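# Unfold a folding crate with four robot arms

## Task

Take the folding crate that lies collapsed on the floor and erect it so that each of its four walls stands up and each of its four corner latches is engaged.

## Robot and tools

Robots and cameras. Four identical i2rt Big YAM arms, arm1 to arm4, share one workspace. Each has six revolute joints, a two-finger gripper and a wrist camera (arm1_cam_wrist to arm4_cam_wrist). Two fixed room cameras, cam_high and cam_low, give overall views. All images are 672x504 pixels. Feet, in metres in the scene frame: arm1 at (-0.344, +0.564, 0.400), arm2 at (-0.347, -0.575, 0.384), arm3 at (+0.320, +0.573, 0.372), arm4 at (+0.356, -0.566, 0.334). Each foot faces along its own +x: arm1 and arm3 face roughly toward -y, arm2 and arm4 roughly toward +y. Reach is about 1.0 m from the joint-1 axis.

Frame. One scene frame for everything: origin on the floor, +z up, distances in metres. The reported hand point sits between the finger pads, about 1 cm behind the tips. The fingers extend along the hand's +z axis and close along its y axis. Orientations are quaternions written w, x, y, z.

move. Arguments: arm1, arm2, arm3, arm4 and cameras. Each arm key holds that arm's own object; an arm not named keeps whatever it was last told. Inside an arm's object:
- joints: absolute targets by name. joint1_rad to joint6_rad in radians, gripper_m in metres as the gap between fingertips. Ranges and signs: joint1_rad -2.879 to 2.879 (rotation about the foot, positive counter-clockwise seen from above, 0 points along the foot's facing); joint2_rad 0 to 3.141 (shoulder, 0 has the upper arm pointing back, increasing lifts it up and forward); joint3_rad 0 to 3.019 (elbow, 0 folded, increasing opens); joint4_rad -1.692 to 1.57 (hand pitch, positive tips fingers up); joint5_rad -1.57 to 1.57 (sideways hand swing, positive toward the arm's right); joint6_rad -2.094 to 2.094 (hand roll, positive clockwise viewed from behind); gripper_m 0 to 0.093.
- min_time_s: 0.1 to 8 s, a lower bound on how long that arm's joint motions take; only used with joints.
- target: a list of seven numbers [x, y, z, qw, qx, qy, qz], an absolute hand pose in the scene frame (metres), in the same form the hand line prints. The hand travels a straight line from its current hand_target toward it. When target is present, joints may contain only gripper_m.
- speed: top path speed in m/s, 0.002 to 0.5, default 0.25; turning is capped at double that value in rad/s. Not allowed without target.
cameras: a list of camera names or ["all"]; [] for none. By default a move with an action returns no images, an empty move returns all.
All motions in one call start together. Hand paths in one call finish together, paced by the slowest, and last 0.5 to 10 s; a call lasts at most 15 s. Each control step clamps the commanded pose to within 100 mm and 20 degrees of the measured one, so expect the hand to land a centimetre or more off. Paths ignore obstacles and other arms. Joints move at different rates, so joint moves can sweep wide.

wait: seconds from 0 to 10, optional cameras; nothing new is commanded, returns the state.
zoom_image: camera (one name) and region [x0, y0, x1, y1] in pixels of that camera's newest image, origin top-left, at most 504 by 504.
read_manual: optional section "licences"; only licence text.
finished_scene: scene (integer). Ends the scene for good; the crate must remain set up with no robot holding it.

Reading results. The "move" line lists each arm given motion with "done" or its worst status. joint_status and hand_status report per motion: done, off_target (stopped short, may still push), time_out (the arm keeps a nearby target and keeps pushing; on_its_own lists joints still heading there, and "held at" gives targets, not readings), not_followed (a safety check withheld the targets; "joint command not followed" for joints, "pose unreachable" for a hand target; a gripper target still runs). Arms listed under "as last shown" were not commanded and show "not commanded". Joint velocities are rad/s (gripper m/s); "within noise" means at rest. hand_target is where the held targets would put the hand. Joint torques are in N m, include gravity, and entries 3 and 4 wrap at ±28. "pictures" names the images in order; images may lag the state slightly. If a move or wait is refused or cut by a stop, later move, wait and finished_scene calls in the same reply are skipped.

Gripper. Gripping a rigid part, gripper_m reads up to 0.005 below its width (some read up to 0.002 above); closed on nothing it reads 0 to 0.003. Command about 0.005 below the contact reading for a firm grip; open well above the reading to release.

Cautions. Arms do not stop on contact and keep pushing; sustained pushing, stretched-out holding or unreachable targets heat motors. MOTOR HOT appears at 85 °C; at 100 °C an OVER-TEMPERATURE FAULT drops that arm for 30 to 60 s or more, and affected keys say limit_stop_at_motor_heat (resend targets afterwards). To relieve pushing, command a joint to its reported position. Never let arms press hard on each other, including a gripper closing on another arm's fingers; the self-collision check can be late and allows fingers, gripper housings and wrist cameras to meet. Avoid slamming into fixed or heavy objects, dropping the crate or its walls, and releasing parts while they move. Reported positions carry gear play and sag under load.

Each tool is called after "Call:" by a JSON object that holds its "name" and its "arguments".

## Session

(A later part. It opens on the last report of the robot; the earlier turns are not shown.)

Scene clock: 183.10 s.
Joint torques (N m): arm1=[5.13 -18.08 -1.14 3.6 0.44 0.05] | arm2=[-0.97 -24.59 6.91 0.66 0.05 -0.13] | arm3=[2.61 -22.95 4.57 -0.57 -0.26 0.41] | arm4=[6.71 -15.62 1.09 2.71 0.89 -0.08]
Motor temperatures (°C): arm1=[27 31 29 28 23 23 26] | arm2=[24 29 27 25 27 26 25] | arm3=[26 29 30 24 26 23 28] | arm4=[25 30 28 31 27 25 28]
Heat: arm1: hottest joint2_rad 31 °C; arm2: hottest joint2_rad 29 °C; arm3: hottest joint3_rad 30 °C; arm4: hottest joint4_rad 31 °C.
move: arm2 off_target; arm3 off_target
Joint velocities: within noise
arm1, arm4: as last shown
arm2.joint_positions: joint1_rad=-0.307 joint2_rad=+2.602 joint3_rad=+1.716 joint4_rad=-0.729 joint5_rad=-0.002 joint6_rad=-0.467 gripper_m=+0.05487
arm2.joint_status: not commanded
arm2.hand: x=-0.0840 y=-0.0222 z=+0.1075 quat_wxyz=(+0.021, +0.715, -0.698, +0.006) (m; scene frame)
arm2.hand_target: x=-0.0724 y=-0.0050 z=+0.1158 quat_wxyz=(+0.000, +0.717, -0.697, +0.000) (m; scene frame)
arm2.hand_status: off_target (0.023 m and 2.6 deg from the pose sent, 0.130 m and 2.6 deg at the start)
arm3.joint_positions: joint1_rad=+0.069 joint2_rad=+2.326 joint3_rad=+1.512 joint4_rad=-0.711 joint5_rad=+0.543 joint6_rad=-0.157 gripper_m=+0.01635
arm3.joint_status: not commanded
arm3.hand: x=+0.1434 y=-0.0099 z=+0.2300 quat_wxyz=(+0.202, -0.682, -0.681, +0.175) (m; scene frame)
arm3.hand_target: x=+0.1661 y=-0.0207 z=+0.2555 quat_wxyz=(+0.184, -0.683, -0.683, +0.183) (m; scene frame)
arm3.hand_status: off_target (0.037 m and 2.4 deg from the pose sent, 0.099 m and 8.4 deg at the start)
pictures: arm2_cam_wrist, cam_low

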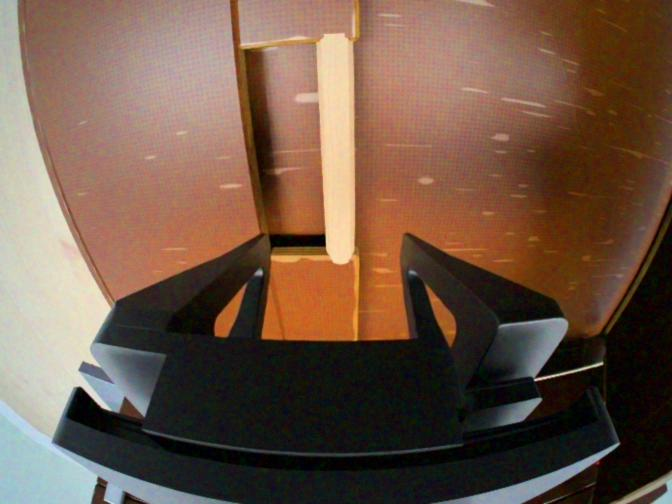

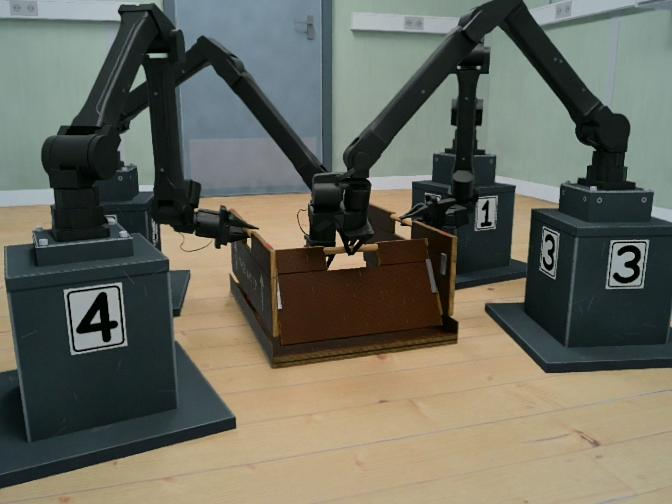

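Call:
{"name": "move", "arguments": {"arm3": {"target": [0.230, -0.02, 0.282, -0.2244, 0.6706, 0.6706, -0.2244], "speed": 0.1}, "arm2": {"target": [-0.0745, -0.002, 0.052, 0, -0.7193, 0.6947, 0], "speed": 0.1}, "cameras": ["arm2_cam_wrist", "cam_low", "cam_high"]}}

Call:
{"name": "zoom_image", "arguments": {"camera": "cam_low", "region": [220, 190, 470, 380]}}

Call:
{"name": "zoom_image", "arguments": {"camera": "cam_high", "region": [230, 210, 430, 410]}}

Scene clock: 187.17 s.
Joint torques (N m): arm1=[5.3 -18.02 -1.2 3.54 0.46 0.09] | arm2=[-0.09 -24.35 6.64 0.68 0.04 -0.14] | arm3=[2.49 -23.12 5.45 -0.91 -0.23 0.28] | arm4=[6.65 -15.68 1.09 2.7 0.89 -0.09]
Motor temperatures (°C): arm1=[27 31 29 28 23 23 26] | arm2=[24 29 27 25 27 26 25] | arm3=[26 28 30 24 26 23 28] | arm4=[25 29 28 31 27 25 28]
Heat: arm1: hottest joint2_rad 31 °C; arm2: hottest joint2_rad 29 °C; arm3: hottest joint3_rad 30 °C; arm4: hottest joint4_rad 31 °C.
move: arm2 off_target; arm3 off_target
Joint velocities: within noise
arm1, arm4: as last shown
arm2.joint_positions: joint1_rad=-0.305 joint2_rad=+2.739 joint3_rad=+1.808 joint4_rad=-0.680 joint5_rad=-0.002 joint6_rad=-0.467 gripper_m=+0.05487
arm2.joint_status: not commanded
arm2.hand: x=-0.0835 y=-0.0192 z=+0.0468 quat_wxyz=(+0.019, +0.716, -0.698, +0.006) (m; scene frame)
arm2.hand_target: x=-0.0757 y=-0.0024 z=+0.0520 quat_wxyz=(+0.000, +0.719, -0.695, +0.000) (m; scene frame)
arm2.hand_status: off_target (0.020 m and 2.3 deg from the pose sent, 0.060 m and 2.6 deg at the start)
arm3.joint_positions: joint1_rad=+0.203 joint2_rad=+2.303 joint3_rad=+1.504 joint4_rad=-0.817 joint5_rad=+0.671 joint6_rad=+0.015 gripper_m=+0.01635
arm3.joint_status: not commanded
arm3.hand: x=+0.2046 y=-0.0074 z=+0.2540 quat_wxyz=(+0.247, -0.672, -0.664, +0.217) (m; scene frame)
arm3.hand_target: x=+0.2282 y=-0.0205 z=+0.2815 quat_wxyz=(+0.224, -0.671, -0.670, +0.225) (m; scene frame)
arm3.hand_status: off_target (0.040 m and 2.8 deg from the pose sent, 0.102 m and 6.4 deg at the start)
pictures: arm2_cam_wrist, cam_high, cam_low

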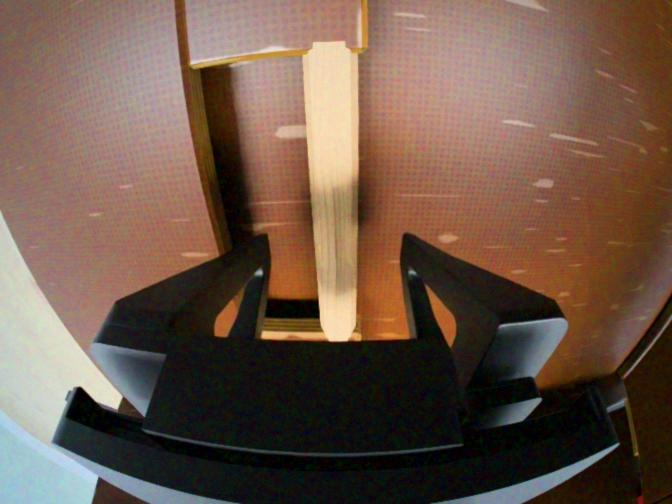

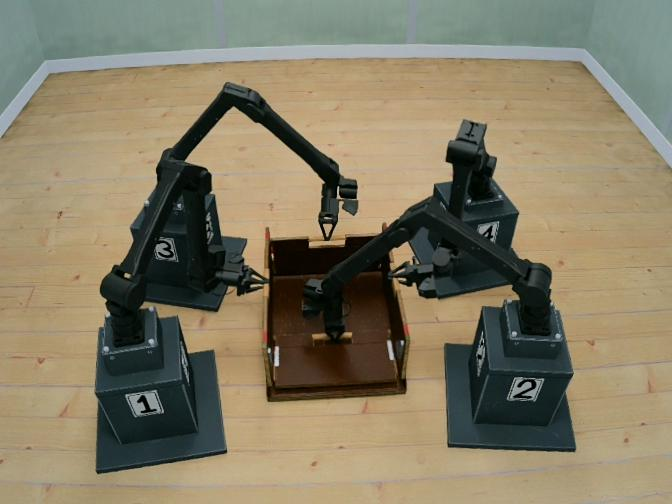

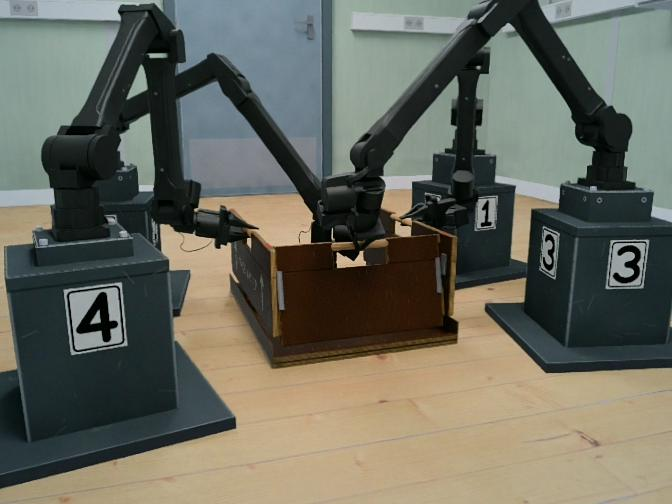

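Scaled by 2.016 from the camera's 672x504 image, which has a finer 960x720 frame.

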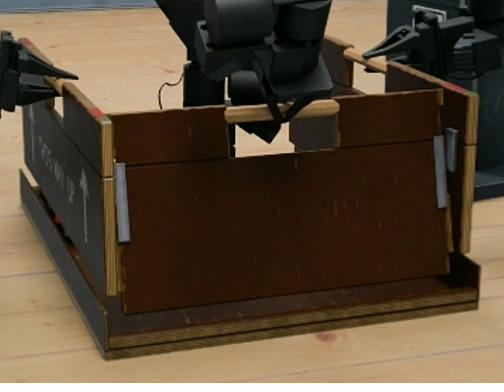

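Scaled by 2.520 from the camera's 672x504 image, which has a finer 960x720 frame.

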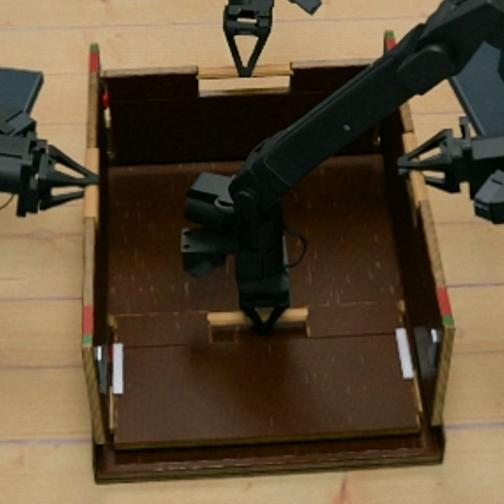

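Call:
{"name": "move", "arguments": {"arm3": {"target": [0.262, -0.02, 0.290, -0.2418, 0.6645, 0.6645, -0.2418], "speed": 0.06}, "arm2": {"target": [-0.0745, -0.003, 0.037, 0, -0.7193, 0.6947, 0], "speed": 0.1}, "cameras": ["cam_high", "cam_low"]}}

Call:
{"name": "zoom_image", "arguments": {"camera": "cam_low", "region": [220, 190, 470, 380]}}

Call:
{"name": "zoom_image", "arguments": {"camera": "cam_high", "region": [230, 210, 430, 410]}}

Scene clock: 190.40 s.
Joint torques (N m): arm1=[5.25 -18.14 -1.31 3.54 0.45 0.09] | arm2=[-0.21 -23.88 6.75 0.69 0.04 -0.13] | arm3=[2.37 -22.36 6.95 -2.35 0.08 0.38] | arm4=[6.71 -15.68 1.09 2.7 0.88 -0.09]
Motor temperatures (°C): arm1=[27 31 29 28 23 23 26] | arm2=[24 29 27 25 27 26 25] | arm3=[26 28 30 24 26 23 28] | arm4=[25 29 28 31 27 25 28]
Heat: arm1: hottest joint2_rad 31 °C; arm2: hottest joint2_rad 29 °C; arm3: hottest joint3_rad 30 °C; arm4: hottest joint4_rad 31 °C.
move: arm2 off_target; arm3 off_target
Joint velocities: within noise
arm1.joint_positions: joint1_rad=+0.861 joint2_rad=+2.545 joint3_rad=+0.816 joint4_rad=+1.290 joint5_rad=+1.062 joint6_rad=-1.183 gripper_m=+0.01715
arm1.joint_status: not commanded
arm1.hand: x=-0.0261 y=+0.2026 z=+0.2424 quat_wxyz=(+0.021, -0.020, -0.775, +0.632) (m; scene frame)
arm1.hand_target: x=-0.0062 y=+0.2245 z=+0.2463 quat_wxyz=(-0.005, +0.000, -0.772, +0.636) (m; scene frame)
arm1.hand_status: not commanded
arm2.joint_positions: joint1_rad=-0.305 joint2_rad=+2.763 joint3_rad=+1.828 joint4_rad=-0.670 joint5_rad=-0.002 joint6_rad=-0.470 gripper_m=+0.05487
arm2.joint_status: not commanded
arm2.hand: x=-0.0826 y=-0.0173 z=+0.0364 quat_wxyz=(+0.016, +0.717, -0.697, +0.005) (m; scene frame)
arm2.hand_target: x=-0.0745 y=-0.0030 z=+0.0381 quat_wxyz=(-0.001, +0.720, -0.694, +0.000) (m; scene frame)
arm2.hand_status: off_target (0.016 m and 2.0 deg from the pose sent, 0.021 m and 2.3 deg at the start)
arm3.joint_positions: joint1_rad=+0.264 joint2_rad=+2.303 joint3_rad=+1.504 joint4_rad=-0.857 joint5_rad=+0.710 joint6_rad=+0.093 gripper_m=+0.01635
arm3.joint_status: not commanded
arm3.hand: x=+0.2347 y=-0.0057 z=+0.2590 quat_wxyz=(+0.257, -0.667, -0.658, +0.235) (m; scene frame)
arm3.hand_target: x=+0.2609 y=-0.0197 z=+0.2890 quat_wxyz=(+0.241, -0.664, -0.665, +0.242) (m; scene frame)
arm3.hand_status: off_target (0.044 m and 2.0 deg from the pose sent, 0.069 m and 3.1 deg at the start)
arm4: as last shown
pictures: cam_high, cam_low

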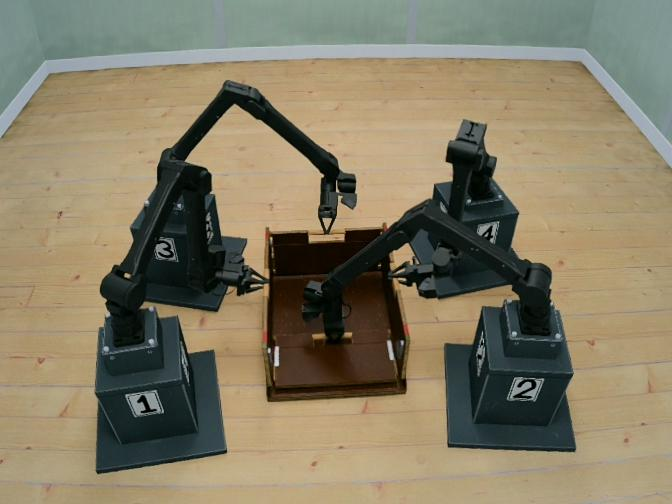

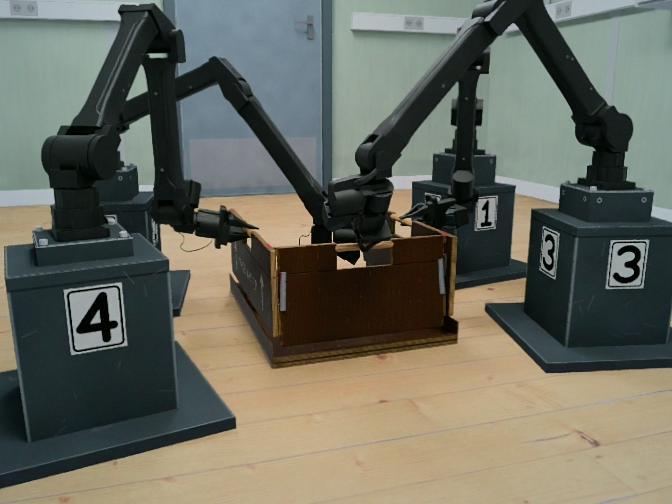

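Scaled by 2.016 from the camera's 672x504 image, which has a finer 960x720 frame.

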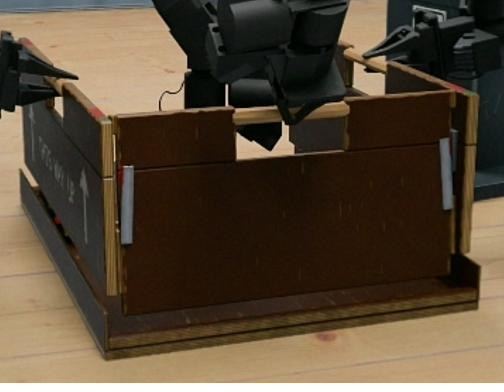

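Scaled by 2.520 from the camera's 672x504 image, which has a finer 960x720 frame.

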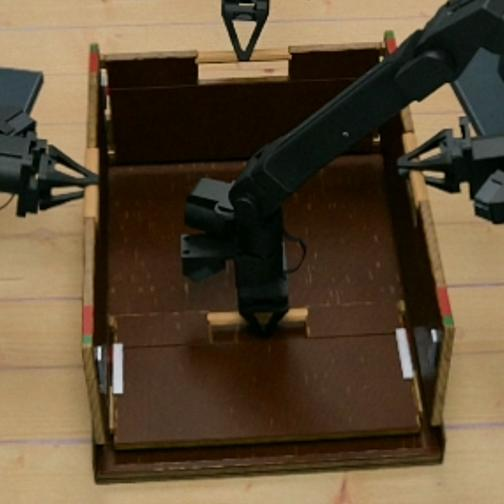

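Call:
{"name": "move", "arguments": {"arm3": {"target": [0.295, -0.02, 0.288, -0.2418, 0.6645, 0.6645, -0.2418], "speed": 0.05}, "arm2": {"joints": {"gripper_m": 0.012}}, "cameras": ["cam_high", "cam_low", "arm3_cam_wrist", "arm2_cam_wrist"]}}

Call:
{"name": "zoom_image", "arguments": {"camera": "cam_low", "region": [220, 190, 470, 380]}}

Call:
{"name": "zoom_image", "arguments": {"camera": "cam_high", "region": [250, 210, 420, 340]}}

Scene clock: 193.33 s.
Joint torques (N m): arm1=[5.66 -17.85 -1.07 3.54 0.47 0.11] | arm2=[-0.21 -23.82 6.69 0.68 0.04 -0.12] | arm3=[4.42 -21.6 7.64 -2.61 0.09 0.48] | arm4=[6.71 -15.68 1.07 2.67 0.84 -0.09]
Motor temperatures (°C): arm1=[27 31 29 28 23 23 26] | arm2=[24 29 27 25 27 26 25] | arm3=[26 28 30 24 26 23 28] | arm4=[25 29 28 31 27 25 28]
Heat: arm1: hottest joint2_rad 31 °C; arm2: hottest joint2_rad 29 °C; arm3: hottest joint3_rad 30 °C; arm4: hottest joint4_rad 31 °C.
move: arm2 off_target; arm3 off_target
Joint velocities: within noise
arm1.joint_positions: joint1_rad=+0.861 joint2_rad=+2.547 joint3_rad=+0.816 joint4_rad=+1.290 joint5_rad=+1.060 joint6_rad=-1.183 gripper_m=+0.01715
arm1.joint_status: not commanded
arm1.hand: x=-0.0263 y=+0.2028 z=+0.2416 quat_wxyz=(+0.021, -0.019, -0.775, +0.631) (m; scene frame)
arm1.hand_target: x=-0.0066 y=+0.2245 z=+0.2455 quat_wxyz=(-0.004, +0.000, -0.772, +0.636) (m; scene frame)
arm1.hand_status: not commanded
arm2.joint_positions: joint1_rad=-0.305 joint2_rad=+2.763 joint3_rad=+1.828 joint4_rad=-0.670 joint5_rad=-0.006 joint6_rad=-0.479 gripper_m=+0.01708
arm2.joint_status: gripper_m off_target (ended at +0.01711, target +0.01200)
arm2.hand: x=-0.0831 y=-0.0170 z=+0.0364 quat_wxyz=(+0.017, +0.720, -0.694, +0.003) (m; scene frame)
arm2.hand_target: x=-0.0751 y=-0.0030 z=+0.0380 quat_wxyz=(+0.000, +0.722, -0.691, -0.002) (m; scene frame)
arm2.hand_status: not commanded
arm3.joint_positions: joint1_rad=+0.299 joint2_rad=+2.308 joint3_rad=+1.519 joint4_rad=-0.902 joint5_rad=+0.704 joint6_rad=+0.147 gripper_m=+0.01635
arm3.joint_status: not commanded
arm3.hand: x=+0.2557 y=-0.0053 z=+0.2606 quat_wxyz=(+0.257, -0.669, -0.657, +0.234) (m; scene frame)
arm3.hand_target: x=+0.2946 y=-0.0194 z=+0.2868 quat_wxyz=(+0.240, -0.664, -0.665, +0.243) (m; scene frame)
arm3.hand_status: off_target (0.050 m and 2.2 deg from the pose sent, 0.068 m and 2.0 deg at the start)
arm4: as last shown
arm4.joint_positions: joint1_rad=+0.881 joint2_rad=+2.335 joint3_rad=+0.825 joint4_rad=+1.055 joint5_rad=+1.093 joint6_rad=-1.168 gripper_m=+0.01615
arm4.hand: x=-0.0104 y=-0.1997 z=+0.2421 quat_wxyz=(-0.631, +0.775, -0.015, +0.017) (m; scene frame)
pictures: arm2_cam_wrist, arm3_cam_wrist, cam_high, cam_low

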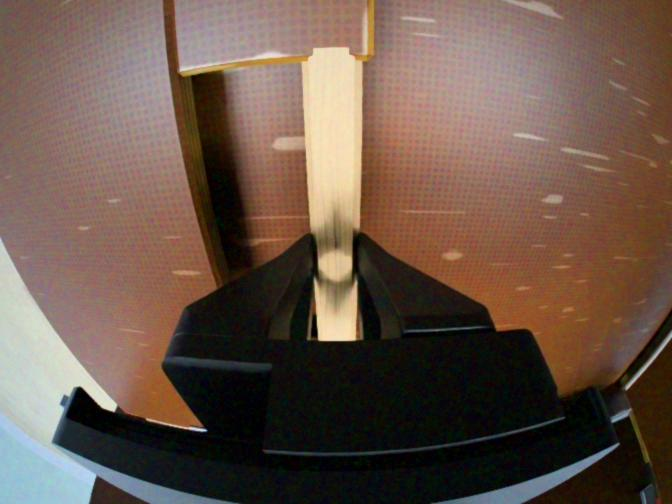

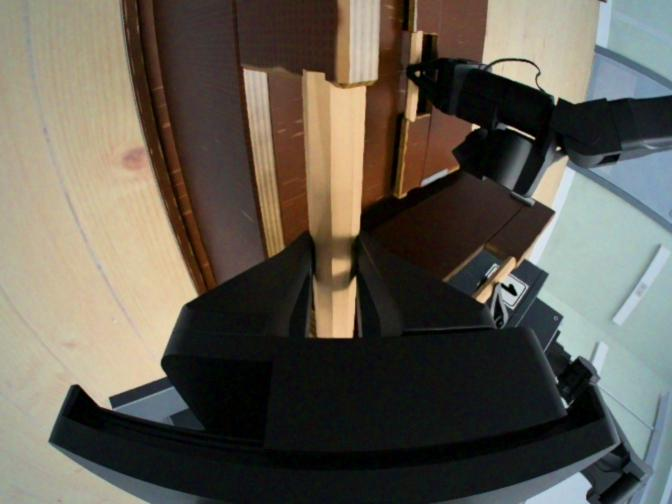

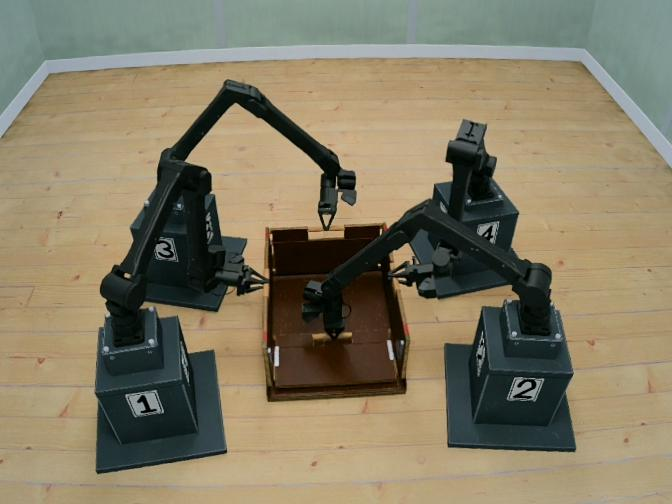

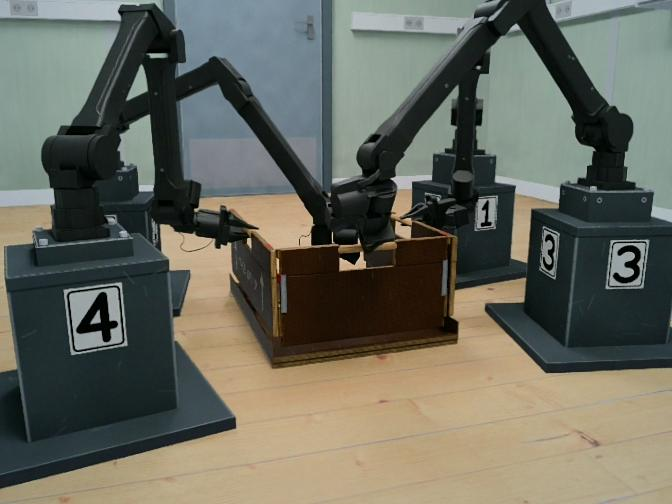

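Scaled by 2.016 from the camera's 672x504 image, which has a finer 960x720 frame.

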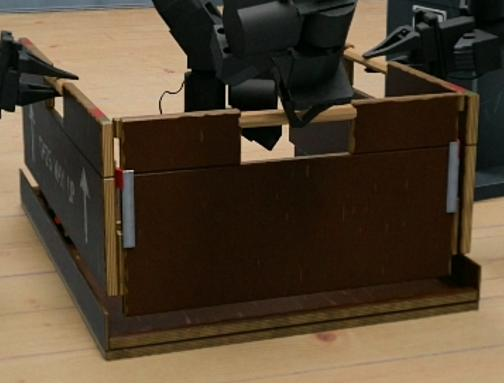

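Scaled by 2.965 from the camera's 672x504 image, which has a finer 960x720 frame.

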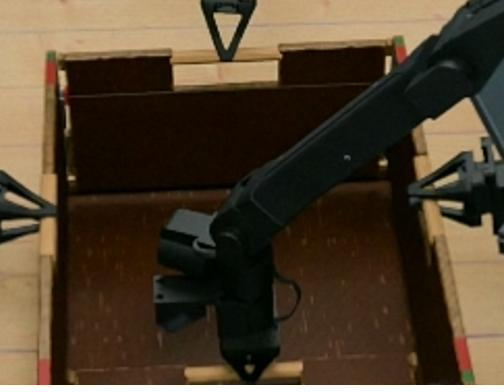

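Call:
{"name": "move", "arguments": {"arm3": {"target": [0.325, -0.02, 0.278, -0.2418, 0.6645, 0.6645, -0.2418], "speed": 0.05}, "cameras": ["cam_high", "cam_low"]}}

Call:
{"name": "zoom_image", "arguments": {"camera": "cam_low", "region": [220, 190, 470, 380]}}

Call:
{"name": "zoom_image", "arguments": {"camera": "cam_high", "region": [250, 210, 420, 340]}}

Scene clock: 196.77 s.
Joint torques (N m): arm1=[5.07 -18.32 -1.03 3.47 0.46 0.09] | arm2=[-0.21 -23.94 6.71 0.69 0.04 -0.12] | arm3=[8.41 -20.78 7.66 -2.43 -0.25 0.79] | arm4=[6.71 -15.68 1.09 2.67 0.84 -0.09]
Motor temperatures (°C): arm1=[27 31 29 28 23 23 26] | arm2=[24 29 27 25 27 26 25] | arm3=[26 28 30 24 26 23 28] | arm4=[25 29 28 31 27 25 28]
Heat: arm1: hottest joint2_rad 31 °C; arm2: hottest joint2_rad 29 °C; arm3: hottest joint3_rad 30 °C; arm4: hottest joint4_rad 31 °C.
move: arm3 off_target
Joint velocities: within noise
arm1, arm2, arm4: as last shown
arm3.joint_positions: joint1_rad=+0.301 joint2_rad=+2.322 joint3_rad=+1.542 joint4_rad=-0.943 joint5_rad=+0.707 joint6_rad=+0.179 gripper_m=+0.01635
arm3.joint_status: not commanded
arm3.hand: x=+0.2561 y=-0.0046 z=+0.2601 quat_wxyz=(+0.265, -0.674, -0.649, +0.230) (m; scene frame)
arm3.hand_target: x=+0.3215 y=-0.0166 z=+0.2772 quat_wxyz=(+0.241, -0.664, -0.666, +0.241) (m; scene frame)
arm3.hand_status: off_target (0.073 m and 3.7 deg from the pose sent, 0.073 m and 2.2 deg at the start)
pictures: cam_high, cam_low

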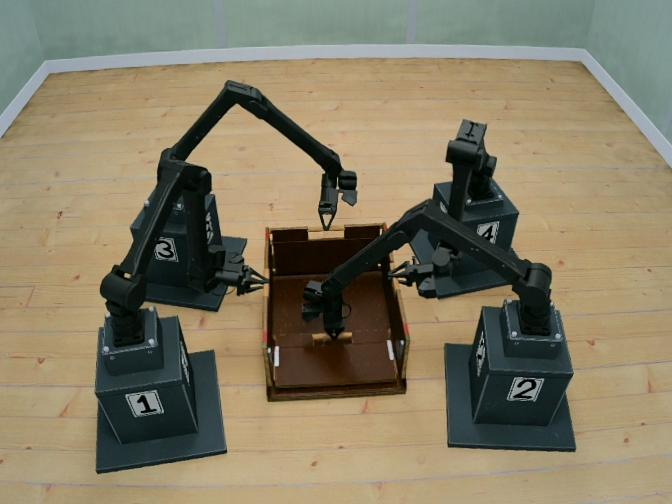

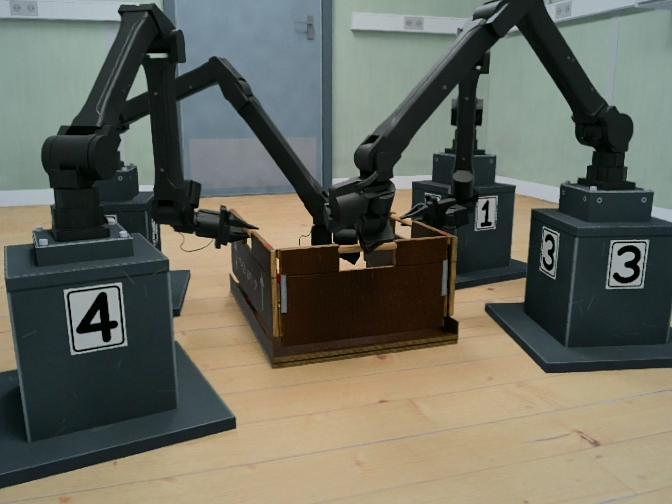

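Scaled by 2.016 from the camera's 672x504 image, which has a finer 960x720 frame.

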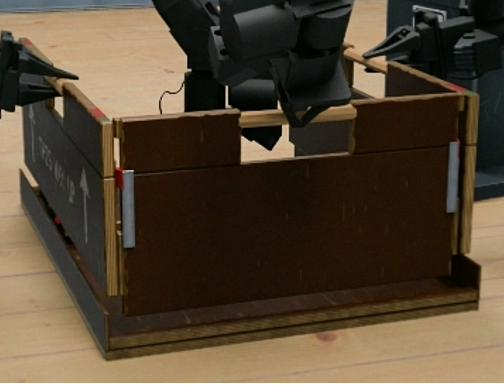

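Scaled by 2.965 from the camera's 672x504 image, which has a finer 960x720 frame.

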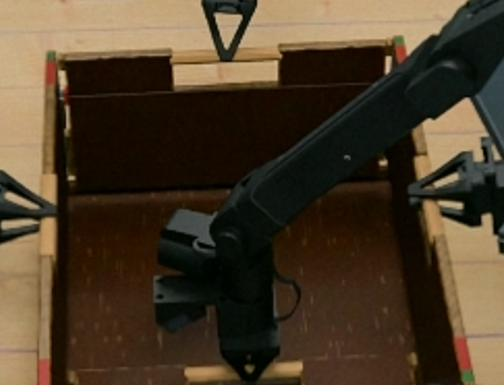

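Call:
{"name": "move", "arguments": {"cameras": ["arm1_cam_wrist", "arm4_cam_wrist", "arm3_cam_wrist"]}}

Call:
{"name": "zoom_image", "arguments": {"camera": "arm3_cam_wrist", "region": [200, 0, 460, 200]}}

Call:
{"name": "zoom_image", "arguments": {"camera": "arm1_cam_wrist", "region": [180, 0, 440, 280]}}

Scene clock: 199.77 s.
Joint torques (N m): arm1=[5.42 -17.73 -1.22 3.6 0.45 0.1] | arm2=[-0.21 -23.82 6.69 0.68 0.04 -0.12] | arm3=[7.65 -20.78 7.68 -2.22 -0.29 0.75] | arm4=[6.65 -15.68 1.07 2.67 0.84 -0.09]
Motor temperatures (°C): arm1=[27 31 29 28 23 23 26] | arm2=[24 29 27 25 27 26 25] | arm3=[26 28 30 24 26 24 28] | arm4=[25 29 28 31 27 25 28]
Heat: arm1: hottest joint2_rad 31 °C; arm2: hottest joint2_rad 29 °C; arm3: hottest joint3_rad 30 °C; arm4: hottest joint4_rad 31 °C.
Joint velocities: within noise
arm1.joint_positions: joint1_rad=+0.861 joint2_rad=+2.547 joint3_rad=+0.816 joint4_rad=+1.290 joint5_rad=+1.060 joint6_rad=-1.183 gripper_m=+0.01715
arm1.joint_status: not commanded
arm1.hand: x=-0.0263 y=+0.2028 z=+0.2416 quat_wxyz=(+0.021, -0.019, -0.775, +0.631) (m; scene frame)
arm1.hand_target: x=-0.0066 y=+0.2245 z=+0.2455 quat_wxyz=(-0.004, +0.000, -0.772, +0.636) (m; scene frame)
arm1.hand_status: not commanded
arm2.joint_positions: joint1_rad=-0.305 joint2_rad=+2.763 joint3_rad=+1.828 joint4_rad=-0.670 joint5_rad=-0.006 joint6_rad=-0.479 gripper_m=+0.01708
arm2.joint_status: not commanded
arm2.hand: x=-0.0831 y=-0.0170 z=+0.0364 quat_wxyz=(+0.017, +0.720, -0.694, +0.003) (m; scene frame)
arm2.hand_target: x=-0.0751 y=-0.0030 z=+0.0380 quat_wxyz=(+0.000, +0.722, -0.691, -0.002) (m; scene frame)
arm2.hand_status: not commanded
arm3.joint_positions: joint1_rad=+0.301 joint2_rad=+2.322 joint3_rad=+1.542 joint4_rad=-0.943 joint5_rad=+0.707 joint6_rad=+0.179 gripper_m=+0.01635
arm3.joint_status: not commanded
arm3.hand: x=+0.2561 y=-0.0046 z=+0.2601 quat_wxyz=(+0.265, -0.674, -0.649, +0.230) (m; scene frame)
arm3.hand_target: x=+0.3215 y=-0.0166 z=+0.2772 quat_wxyz=(+0.241, -0.664, -0.666, +0.242) (m; scene frame)
arm3.hand_status: off_target (0.073 m and 3.7 deg from the pose sent, 0.073 m and 2.2 deg at the start)
arm4.joint_positions: joint1_rad=+0.881 joint2_rad=+2.335 joint3_rad=+0.825 joint4_rad=+1.055 joint5_rad=+1.093 joint6_rad=-1.168 gripper_m=+0.01615
arm4.joint_status: not commanded
arm4.hand: x=-0.0104 y=-0.1997 z=+0.2421 quat_wxyz=(-0.631, +0.775, -0.015, +0.017) (m; scene frame)
arm4.hand_target: x=-0.0249 y=-0.2256 z=+0.2430 quat_wxyz=(-0.636, +0.771, +0.011, +0.009) (m; scene frame)
arm4.hand_status: not commanded
pictures: arm1_cam_wrist, arm3_cam_wrist, arm4_cam_wrist

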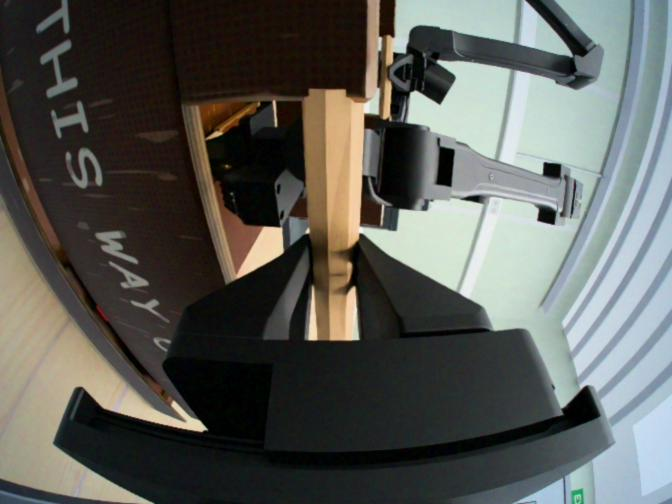

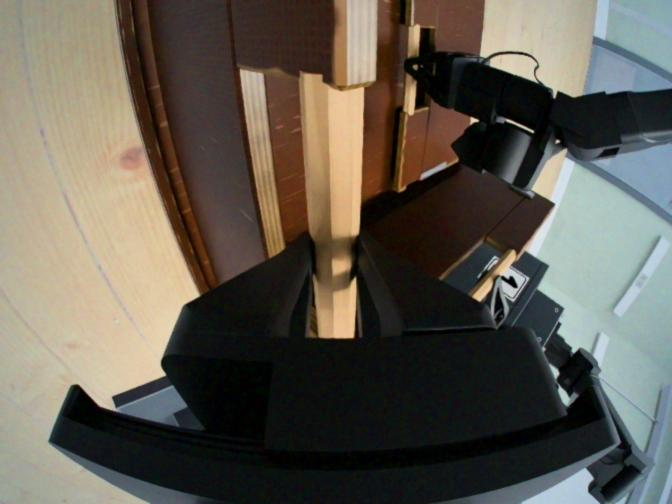

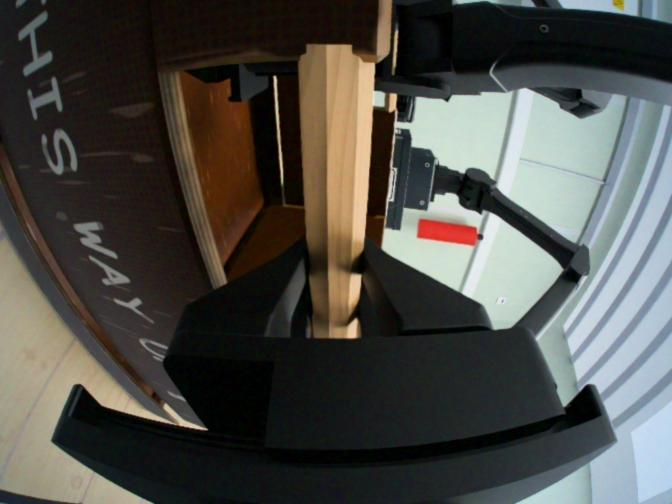

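Scaled by 1.938 from the camera's 672x504 image, which has a finer 960x720 frame.

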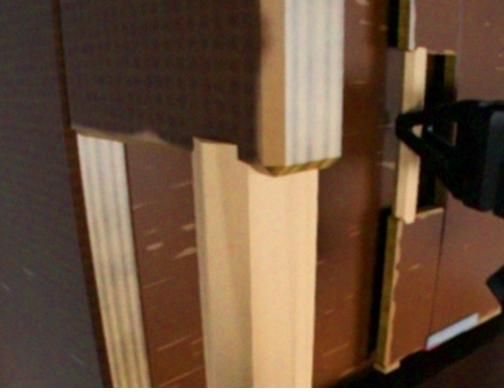

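Scaled by 1.800 from the camera's 672x504 image, which has a finer 960x720 frame.

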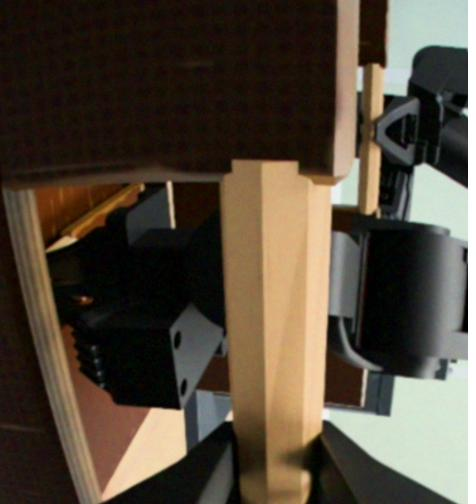

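Call:
{"name": "move", "arguments": {"arm2": {"target": [-0.123, -0.004, 0.175, 0.0907, -0.7131, 0.6887, -0.0939], "speed": 0.15}}}

Call:
{"name": "move", "arguments": {"arm2": {"target": [-0.199, -0.004, 0.250, 0.1681, -0.6979, 0.6741, -0.174], "speed": 0.13}, "cameras": ["cam_high"]}}

Call:
{"name": "move", "arguments": {"arm2": {"target": [-0.283, -0.004, 0.286, 0.2204, -0.6821, 0.6588, -0.2282], "speed": 0.1}, "cameras": ["cam_high", "cam_low"]}}

Scene clock: 206.43 s.
Joint torques (N m): arm1=[5.07 -17.79 -1.11 3.56 0.44 0.11] | arm2=[1.49 -27.99 4.14 -0.5 -0.19 0.26] | arm3=[7.71 -20.37 7.66 -2.43 -0.31 0.74] | arm4=[6.65 -15.68 1.07 2.67 0.84 -0.09]
Motor temperatures (°C): arm1=[27 32 29 28 23 23 26] | arm2=[24 29 27 25 27 26 25] | arm3=[26 28 30 24 26 24 28] | arm4=[25 29 28 31 28 25 28]
Heat: arm1: hottest joint2_rad 32 °C; arm2: hottest joint2_rad 29 °C; arm3: hottest joint3_rad 30 °C; arm4: hottest joint4_rad 31 °C.
move: arm2 off_target
Joint velocities: within noise
arm1, arm3, arm4: as last shown
arm2.joint_positions: joint1_rad=-0.189 joint2_rad=+2.487 joint3_rad=+1.545 joint4_rad=-0.570 joint5_rad=+0.263 joint6_rad=-0.372 gripper_m=+0.01686
arm2.joint_status: not commanded
arm2.hand: x=-0.1106 y=-0.0185 z=+0.1412 quat_wxyz=(-0.082, +0.714, -0.687, +0.106) (m; scene frame)
arm2.hand_target: x=-0.1183 y=-0.0029 z=+0.1734 quat_wxyz=(-0.095, +0.711, -0.690, +0.095) (m; scene frame)
arm2.hand_status: off_target (0.039 m and 1.7 deg from the pose sent, 0.145 m and 16.2 deg at the start)
pictures: none

Scene clock: 208.00 s.
Joint torques (N m): arm1=[5.01 -17.44 -1.17 3.56 0.45 0.09] | arm2=[2.37 -26.58 4.94 -0.43 -0.33 0.26] | arm3=[7.77 -20.84 7.6 -2.43 -0.26 0.75] | arm4=[6.65 -15.68 1.09 2.67 0.84 -0.09]
Motor temperatures (°C): arm1=[27 32 29 28 23 23 26] | arm2=[24 29 27 25 27 26 25] | arm3=[26 28 30 24 26 24 28] | arm4=[25 29 28 31 28 25 28]
Heat: arm1: hottest joint2_rad 32 °C; arm2: hottest joint2_rad 29 °C; arm3: hottest joint3_rad 30 °C; arm4: hottest joint4_rad 31 °C.
move: arm2 off_target
Joint velocities: within noise
arm1, arm3, arm4: as last shown
arm2.joint_positions: joint1_rad=-0.006 joint2_rad=+2.325 joint3_rad=+1.423 joint4_rad=-0.645 joint5_rad=+0.501 joint6_rad=-0.186 gripper_m=+0.01643
arm2.joint_status: not commanded
arm2.hand: x=-0.1820 y=-0.0200 z=+0.2183 quat_wxyz=(-0.154, +0.698, -0.672, +0.195) (m; scene frame)
arm2.hand_target: x=-0.1980 y=-0.0029 z=+0.2491 quat_wxyz=(-0.169, +0.698, -0.674, +0.174) (m; scene frame)
arm2.hand_status: off_target (0.039 m and 2.9 deg from the pose sent, 0.141 m and 12.7 deg at the start)
pictures: cam_high

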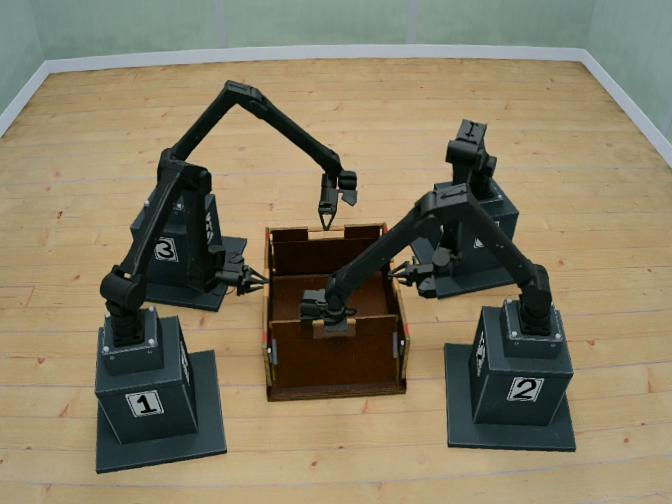

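Scene clock: 209.63 s.
Joint torques (N m): arm1=[5.71 -18.2 -1.13 3.4 0.48 0.06] | arm2=[1.85 -25.29 6.67 -1.01 0.25 0.19] | arm3=[8.12 -20.84 7.49 -2.35 -0.26 0.75] | arm4=[6.65 -15.68 1.07 2.66 0.84 -0.09]
Motor temperatures (°C): arm1=[27 32 29 28 23 23 26] | arm2=[24 30 27 25 27 26 25] | arm3=[26 28 30 24 26 24 28] | arm4=[25 29 28 31 28 25 28]
Heat: arm1: hottest joint2_rad 32 °C; arm2: hottest joint2_rad 30 °C; arm3: hottest joint3_rad 30 °C; arm4: hottest joint4_rad 31 °C.
move: arm2 off_target
Joint velocities: within noise
arm1, arm3, arm4: as last shown
arm2.joint_positions: joint1_rad=+0.185 joint2_rad=+2.282 joint3_rad=+1.413 joint4_rad=-0.797 joint5_rad=+0.639 joint6_rad=+0.037 gripper_m=+0.01504
arm2.joint_status: not commanded
arm2.hand: x=-0.2693 y=-0.0235 z=+0.2533 quat_wxyz=(-0.201, +0.685, -0.656, +0.245) (m; scene frame)
arm2.hand_target: x=-0.2831 y=-0.0042 z=+0.2844 quat_wxyz=(-0.217, +0.683, -0.659, +0.226) (m; scene frame)
arm2.hand_status: off_target (0.040 m and 2.9 deg from the pose sent, 0.123 m and 8.8 deg at the start)
pictures: cam_high, cam_low

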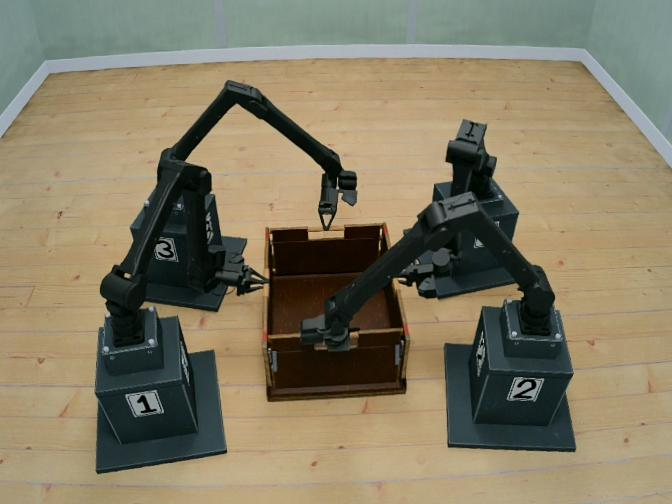

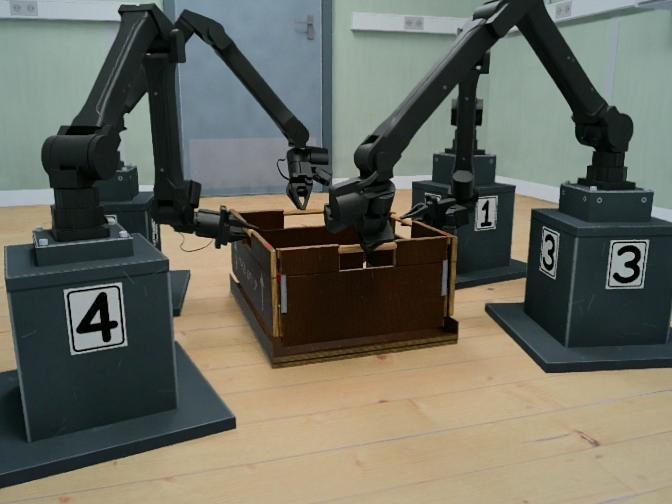

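Call:
{"name": "move", "arguments": {"arm2": {"target": [-0.328, -0.004, 0.288, 0.2376, -0.6759, 0.6528, -0.246], "speed": 0.06}, "cameras": ["cam_high", "cam_low"]}}

Call:
{"name": "zoom_image", "arguments": {"camera": "cam_high", "region": [230, 210, 430, 410]}}

Scene clock: 212.10 s.
Joint torques (N m): arm1=[5.01 -17.9 -1.02 3.59 0.46 0.1] | arm2=[3.55 -24.7 7.16 -1.46 0.89 0.27] | arm3=[8.12 -20.72 7.61 -2.44 -0.27 0.75] | arm4=[6.65 -15.68 1.09 2.67 0.82 -0.09]
Motor temperatures (°C): arm1=[27 32 29 28 23 23 26] | arm2=[24 30 27 25 27 26 25] | arm3=[26 28 30 24 26 24 28] | arm4=[25 29 27 30 28 25 28]
Heat: arm1: hottest joint2_rad 32 °C; arm2: hottest joint2_rad 30 °C; arm3: hottest joint3_rad 30 °C; arm4: hottest joint4_rad 30 °C.
move: arm2 off_target
Joint velocities: within noise
arm1: as last shown
arm1.hand_target: x=-0.0066 y=+0.2245 z=+0.2455 quat_wxyz=(-0.005, +0.000, -0.772, +0.636) (m; scene frame)
arm2.joint_positions: joint1_rad=+0.257 joint2_rad=+2.302 joint3_rad=+1.449 joint4_rad=-0.886 joint5_rad=+0.676 joint6_rad=+0.153 gripper_m=+0.01417
arm2.joint_status: not commanded
arm2.hand: x=-0.3035 y=-0.0244 z=+0.2570 quat_wxyz=(-0.216, +0.674, -0.656, +0.263) (m; scene frame)
arm2.hand_target: x=-0.3274 y=-0.0048 z=+0.2870 quat_wxyz=(-0.238, +0.676, -0.653, +0.246) (m; scene frame)
arm2.hand_status: off_target (0.044 m and 3.2 deg from the pose sent, 0.071 m and 4.3 deg at the start)
arm3.joint_positions: joint1_rad=+0.301 joint2_rad=+2.322 joint3_rad=+1.542 joint4_rad=-0.943 joint5_rad=+0.709 joint6_rad=+0.179 gripper_m=+0.01635
arm3.joint_status: not commanded
arm3.hand: x=+0.2559 y=-0.0047 z=+0.2603 quat_wxyz=(+0.266, -0.674, -0.649, +0.231) (m; scene frame)
arm3.hand_target: x=+0.3212 y=-0.0167 z=+0.2774 quat_wxyz=(+0.241, -0.663, -0.666, +0.242) (m; scene frame)
arm3.hand_status: not commanded
arm4.joint_positions: joint1_rad=+0.881 joint2_rad=+2.335 joint3_rad=+0.825 joint4_rad=+1.057 joint5_rad=+1.093 joint6_rad=-1.168 gripper_m=+0.01615
arm4.joint_status: not commanded
arm4.hand: x=-0.0104 y=-0.1996 z=+0.2423 quat_wxyz=(-0.632, +0.775, -0.016, +0.016) (m; scene frame)
arm4.hand_target: x=-0.0250 y=-0.2255 z=+0.2432 quat_wxyz=(-0.636, +0.771, +0.011, +0.008) (m; scene frame)
arm4.hand_status: not commanded
pictures: cam_high, cam_low

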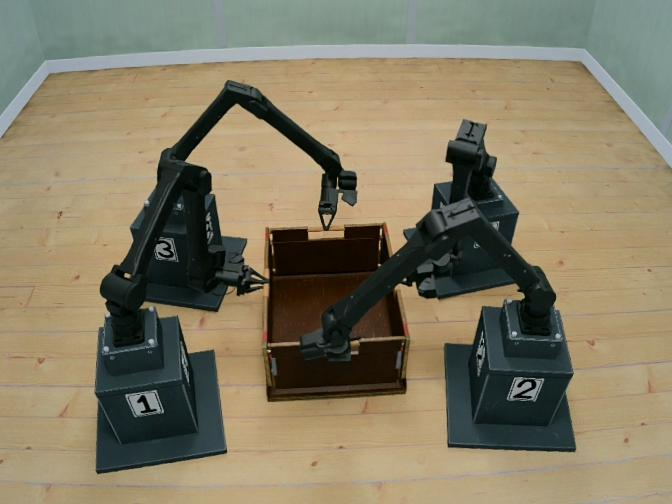

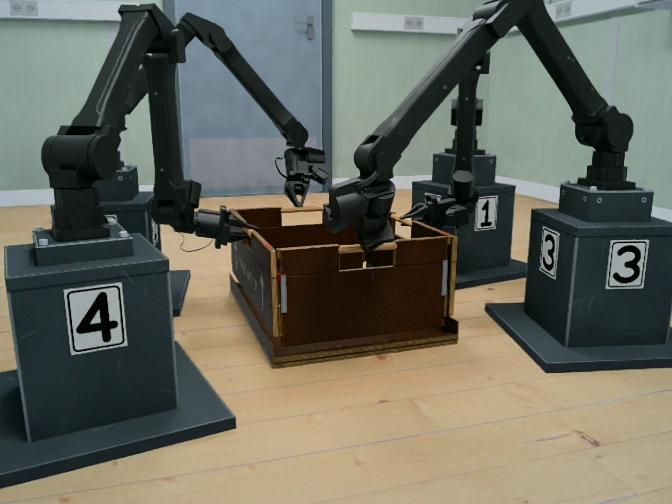

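Scaled by 2.520 from the camera's 672x504 image, which has a finer 960x720 frame.

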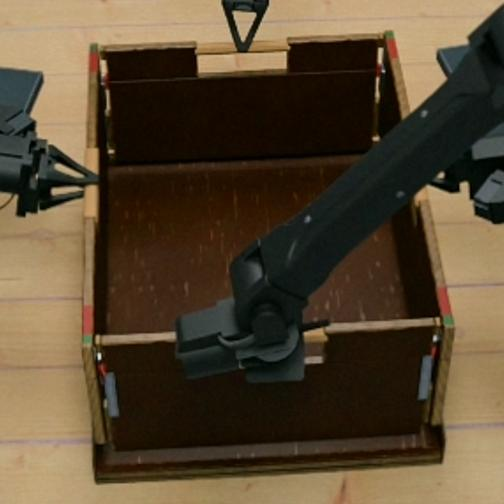

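Call:
{"name": "zoom_image", "arguments": {"camera": "cam_high", "region": [255, 330, 305, 400]}}

Call:
{"name": "zoom_image", "arguments": {"camera": "cam_high", "region": [385, 325, 420, 395]}}

Call:
{"name": "zoom_image", "arguments": {"camera": "cam_low", "region": [425, 215, 470, 290]}}

Call:
{"name": "zoom_image", "arguments": {"camera": "cam_low", "region": [255, 235, 300, 340]}}

Scaled by 7.200 from the camera's 672x504 image, which has a finer 960x720 frame.

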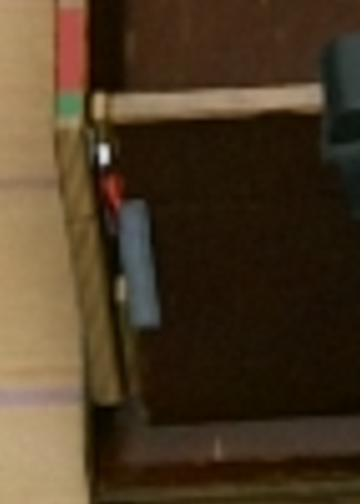

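Scaled by 7.200 from the camera's 672x504 image, which has a finer 960x720 frame.

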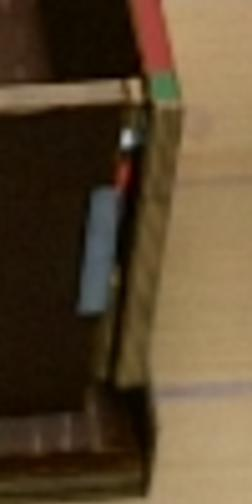

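Scaled by 6.720 from the camera's 672x504 image, which has a finer 960x720 frame.

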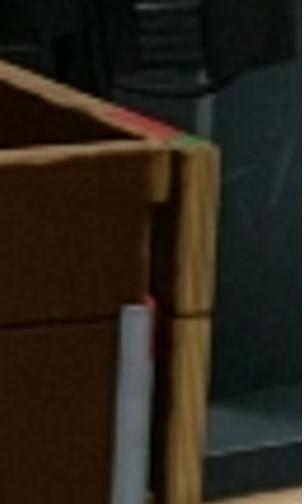

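Scaled by 4.800 from the camera's 672x504 image, which has a finer 960x720 frame.

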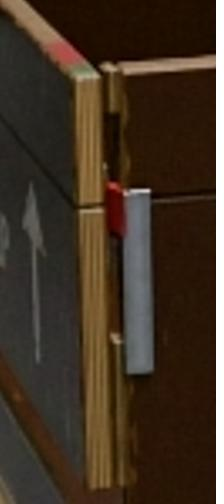

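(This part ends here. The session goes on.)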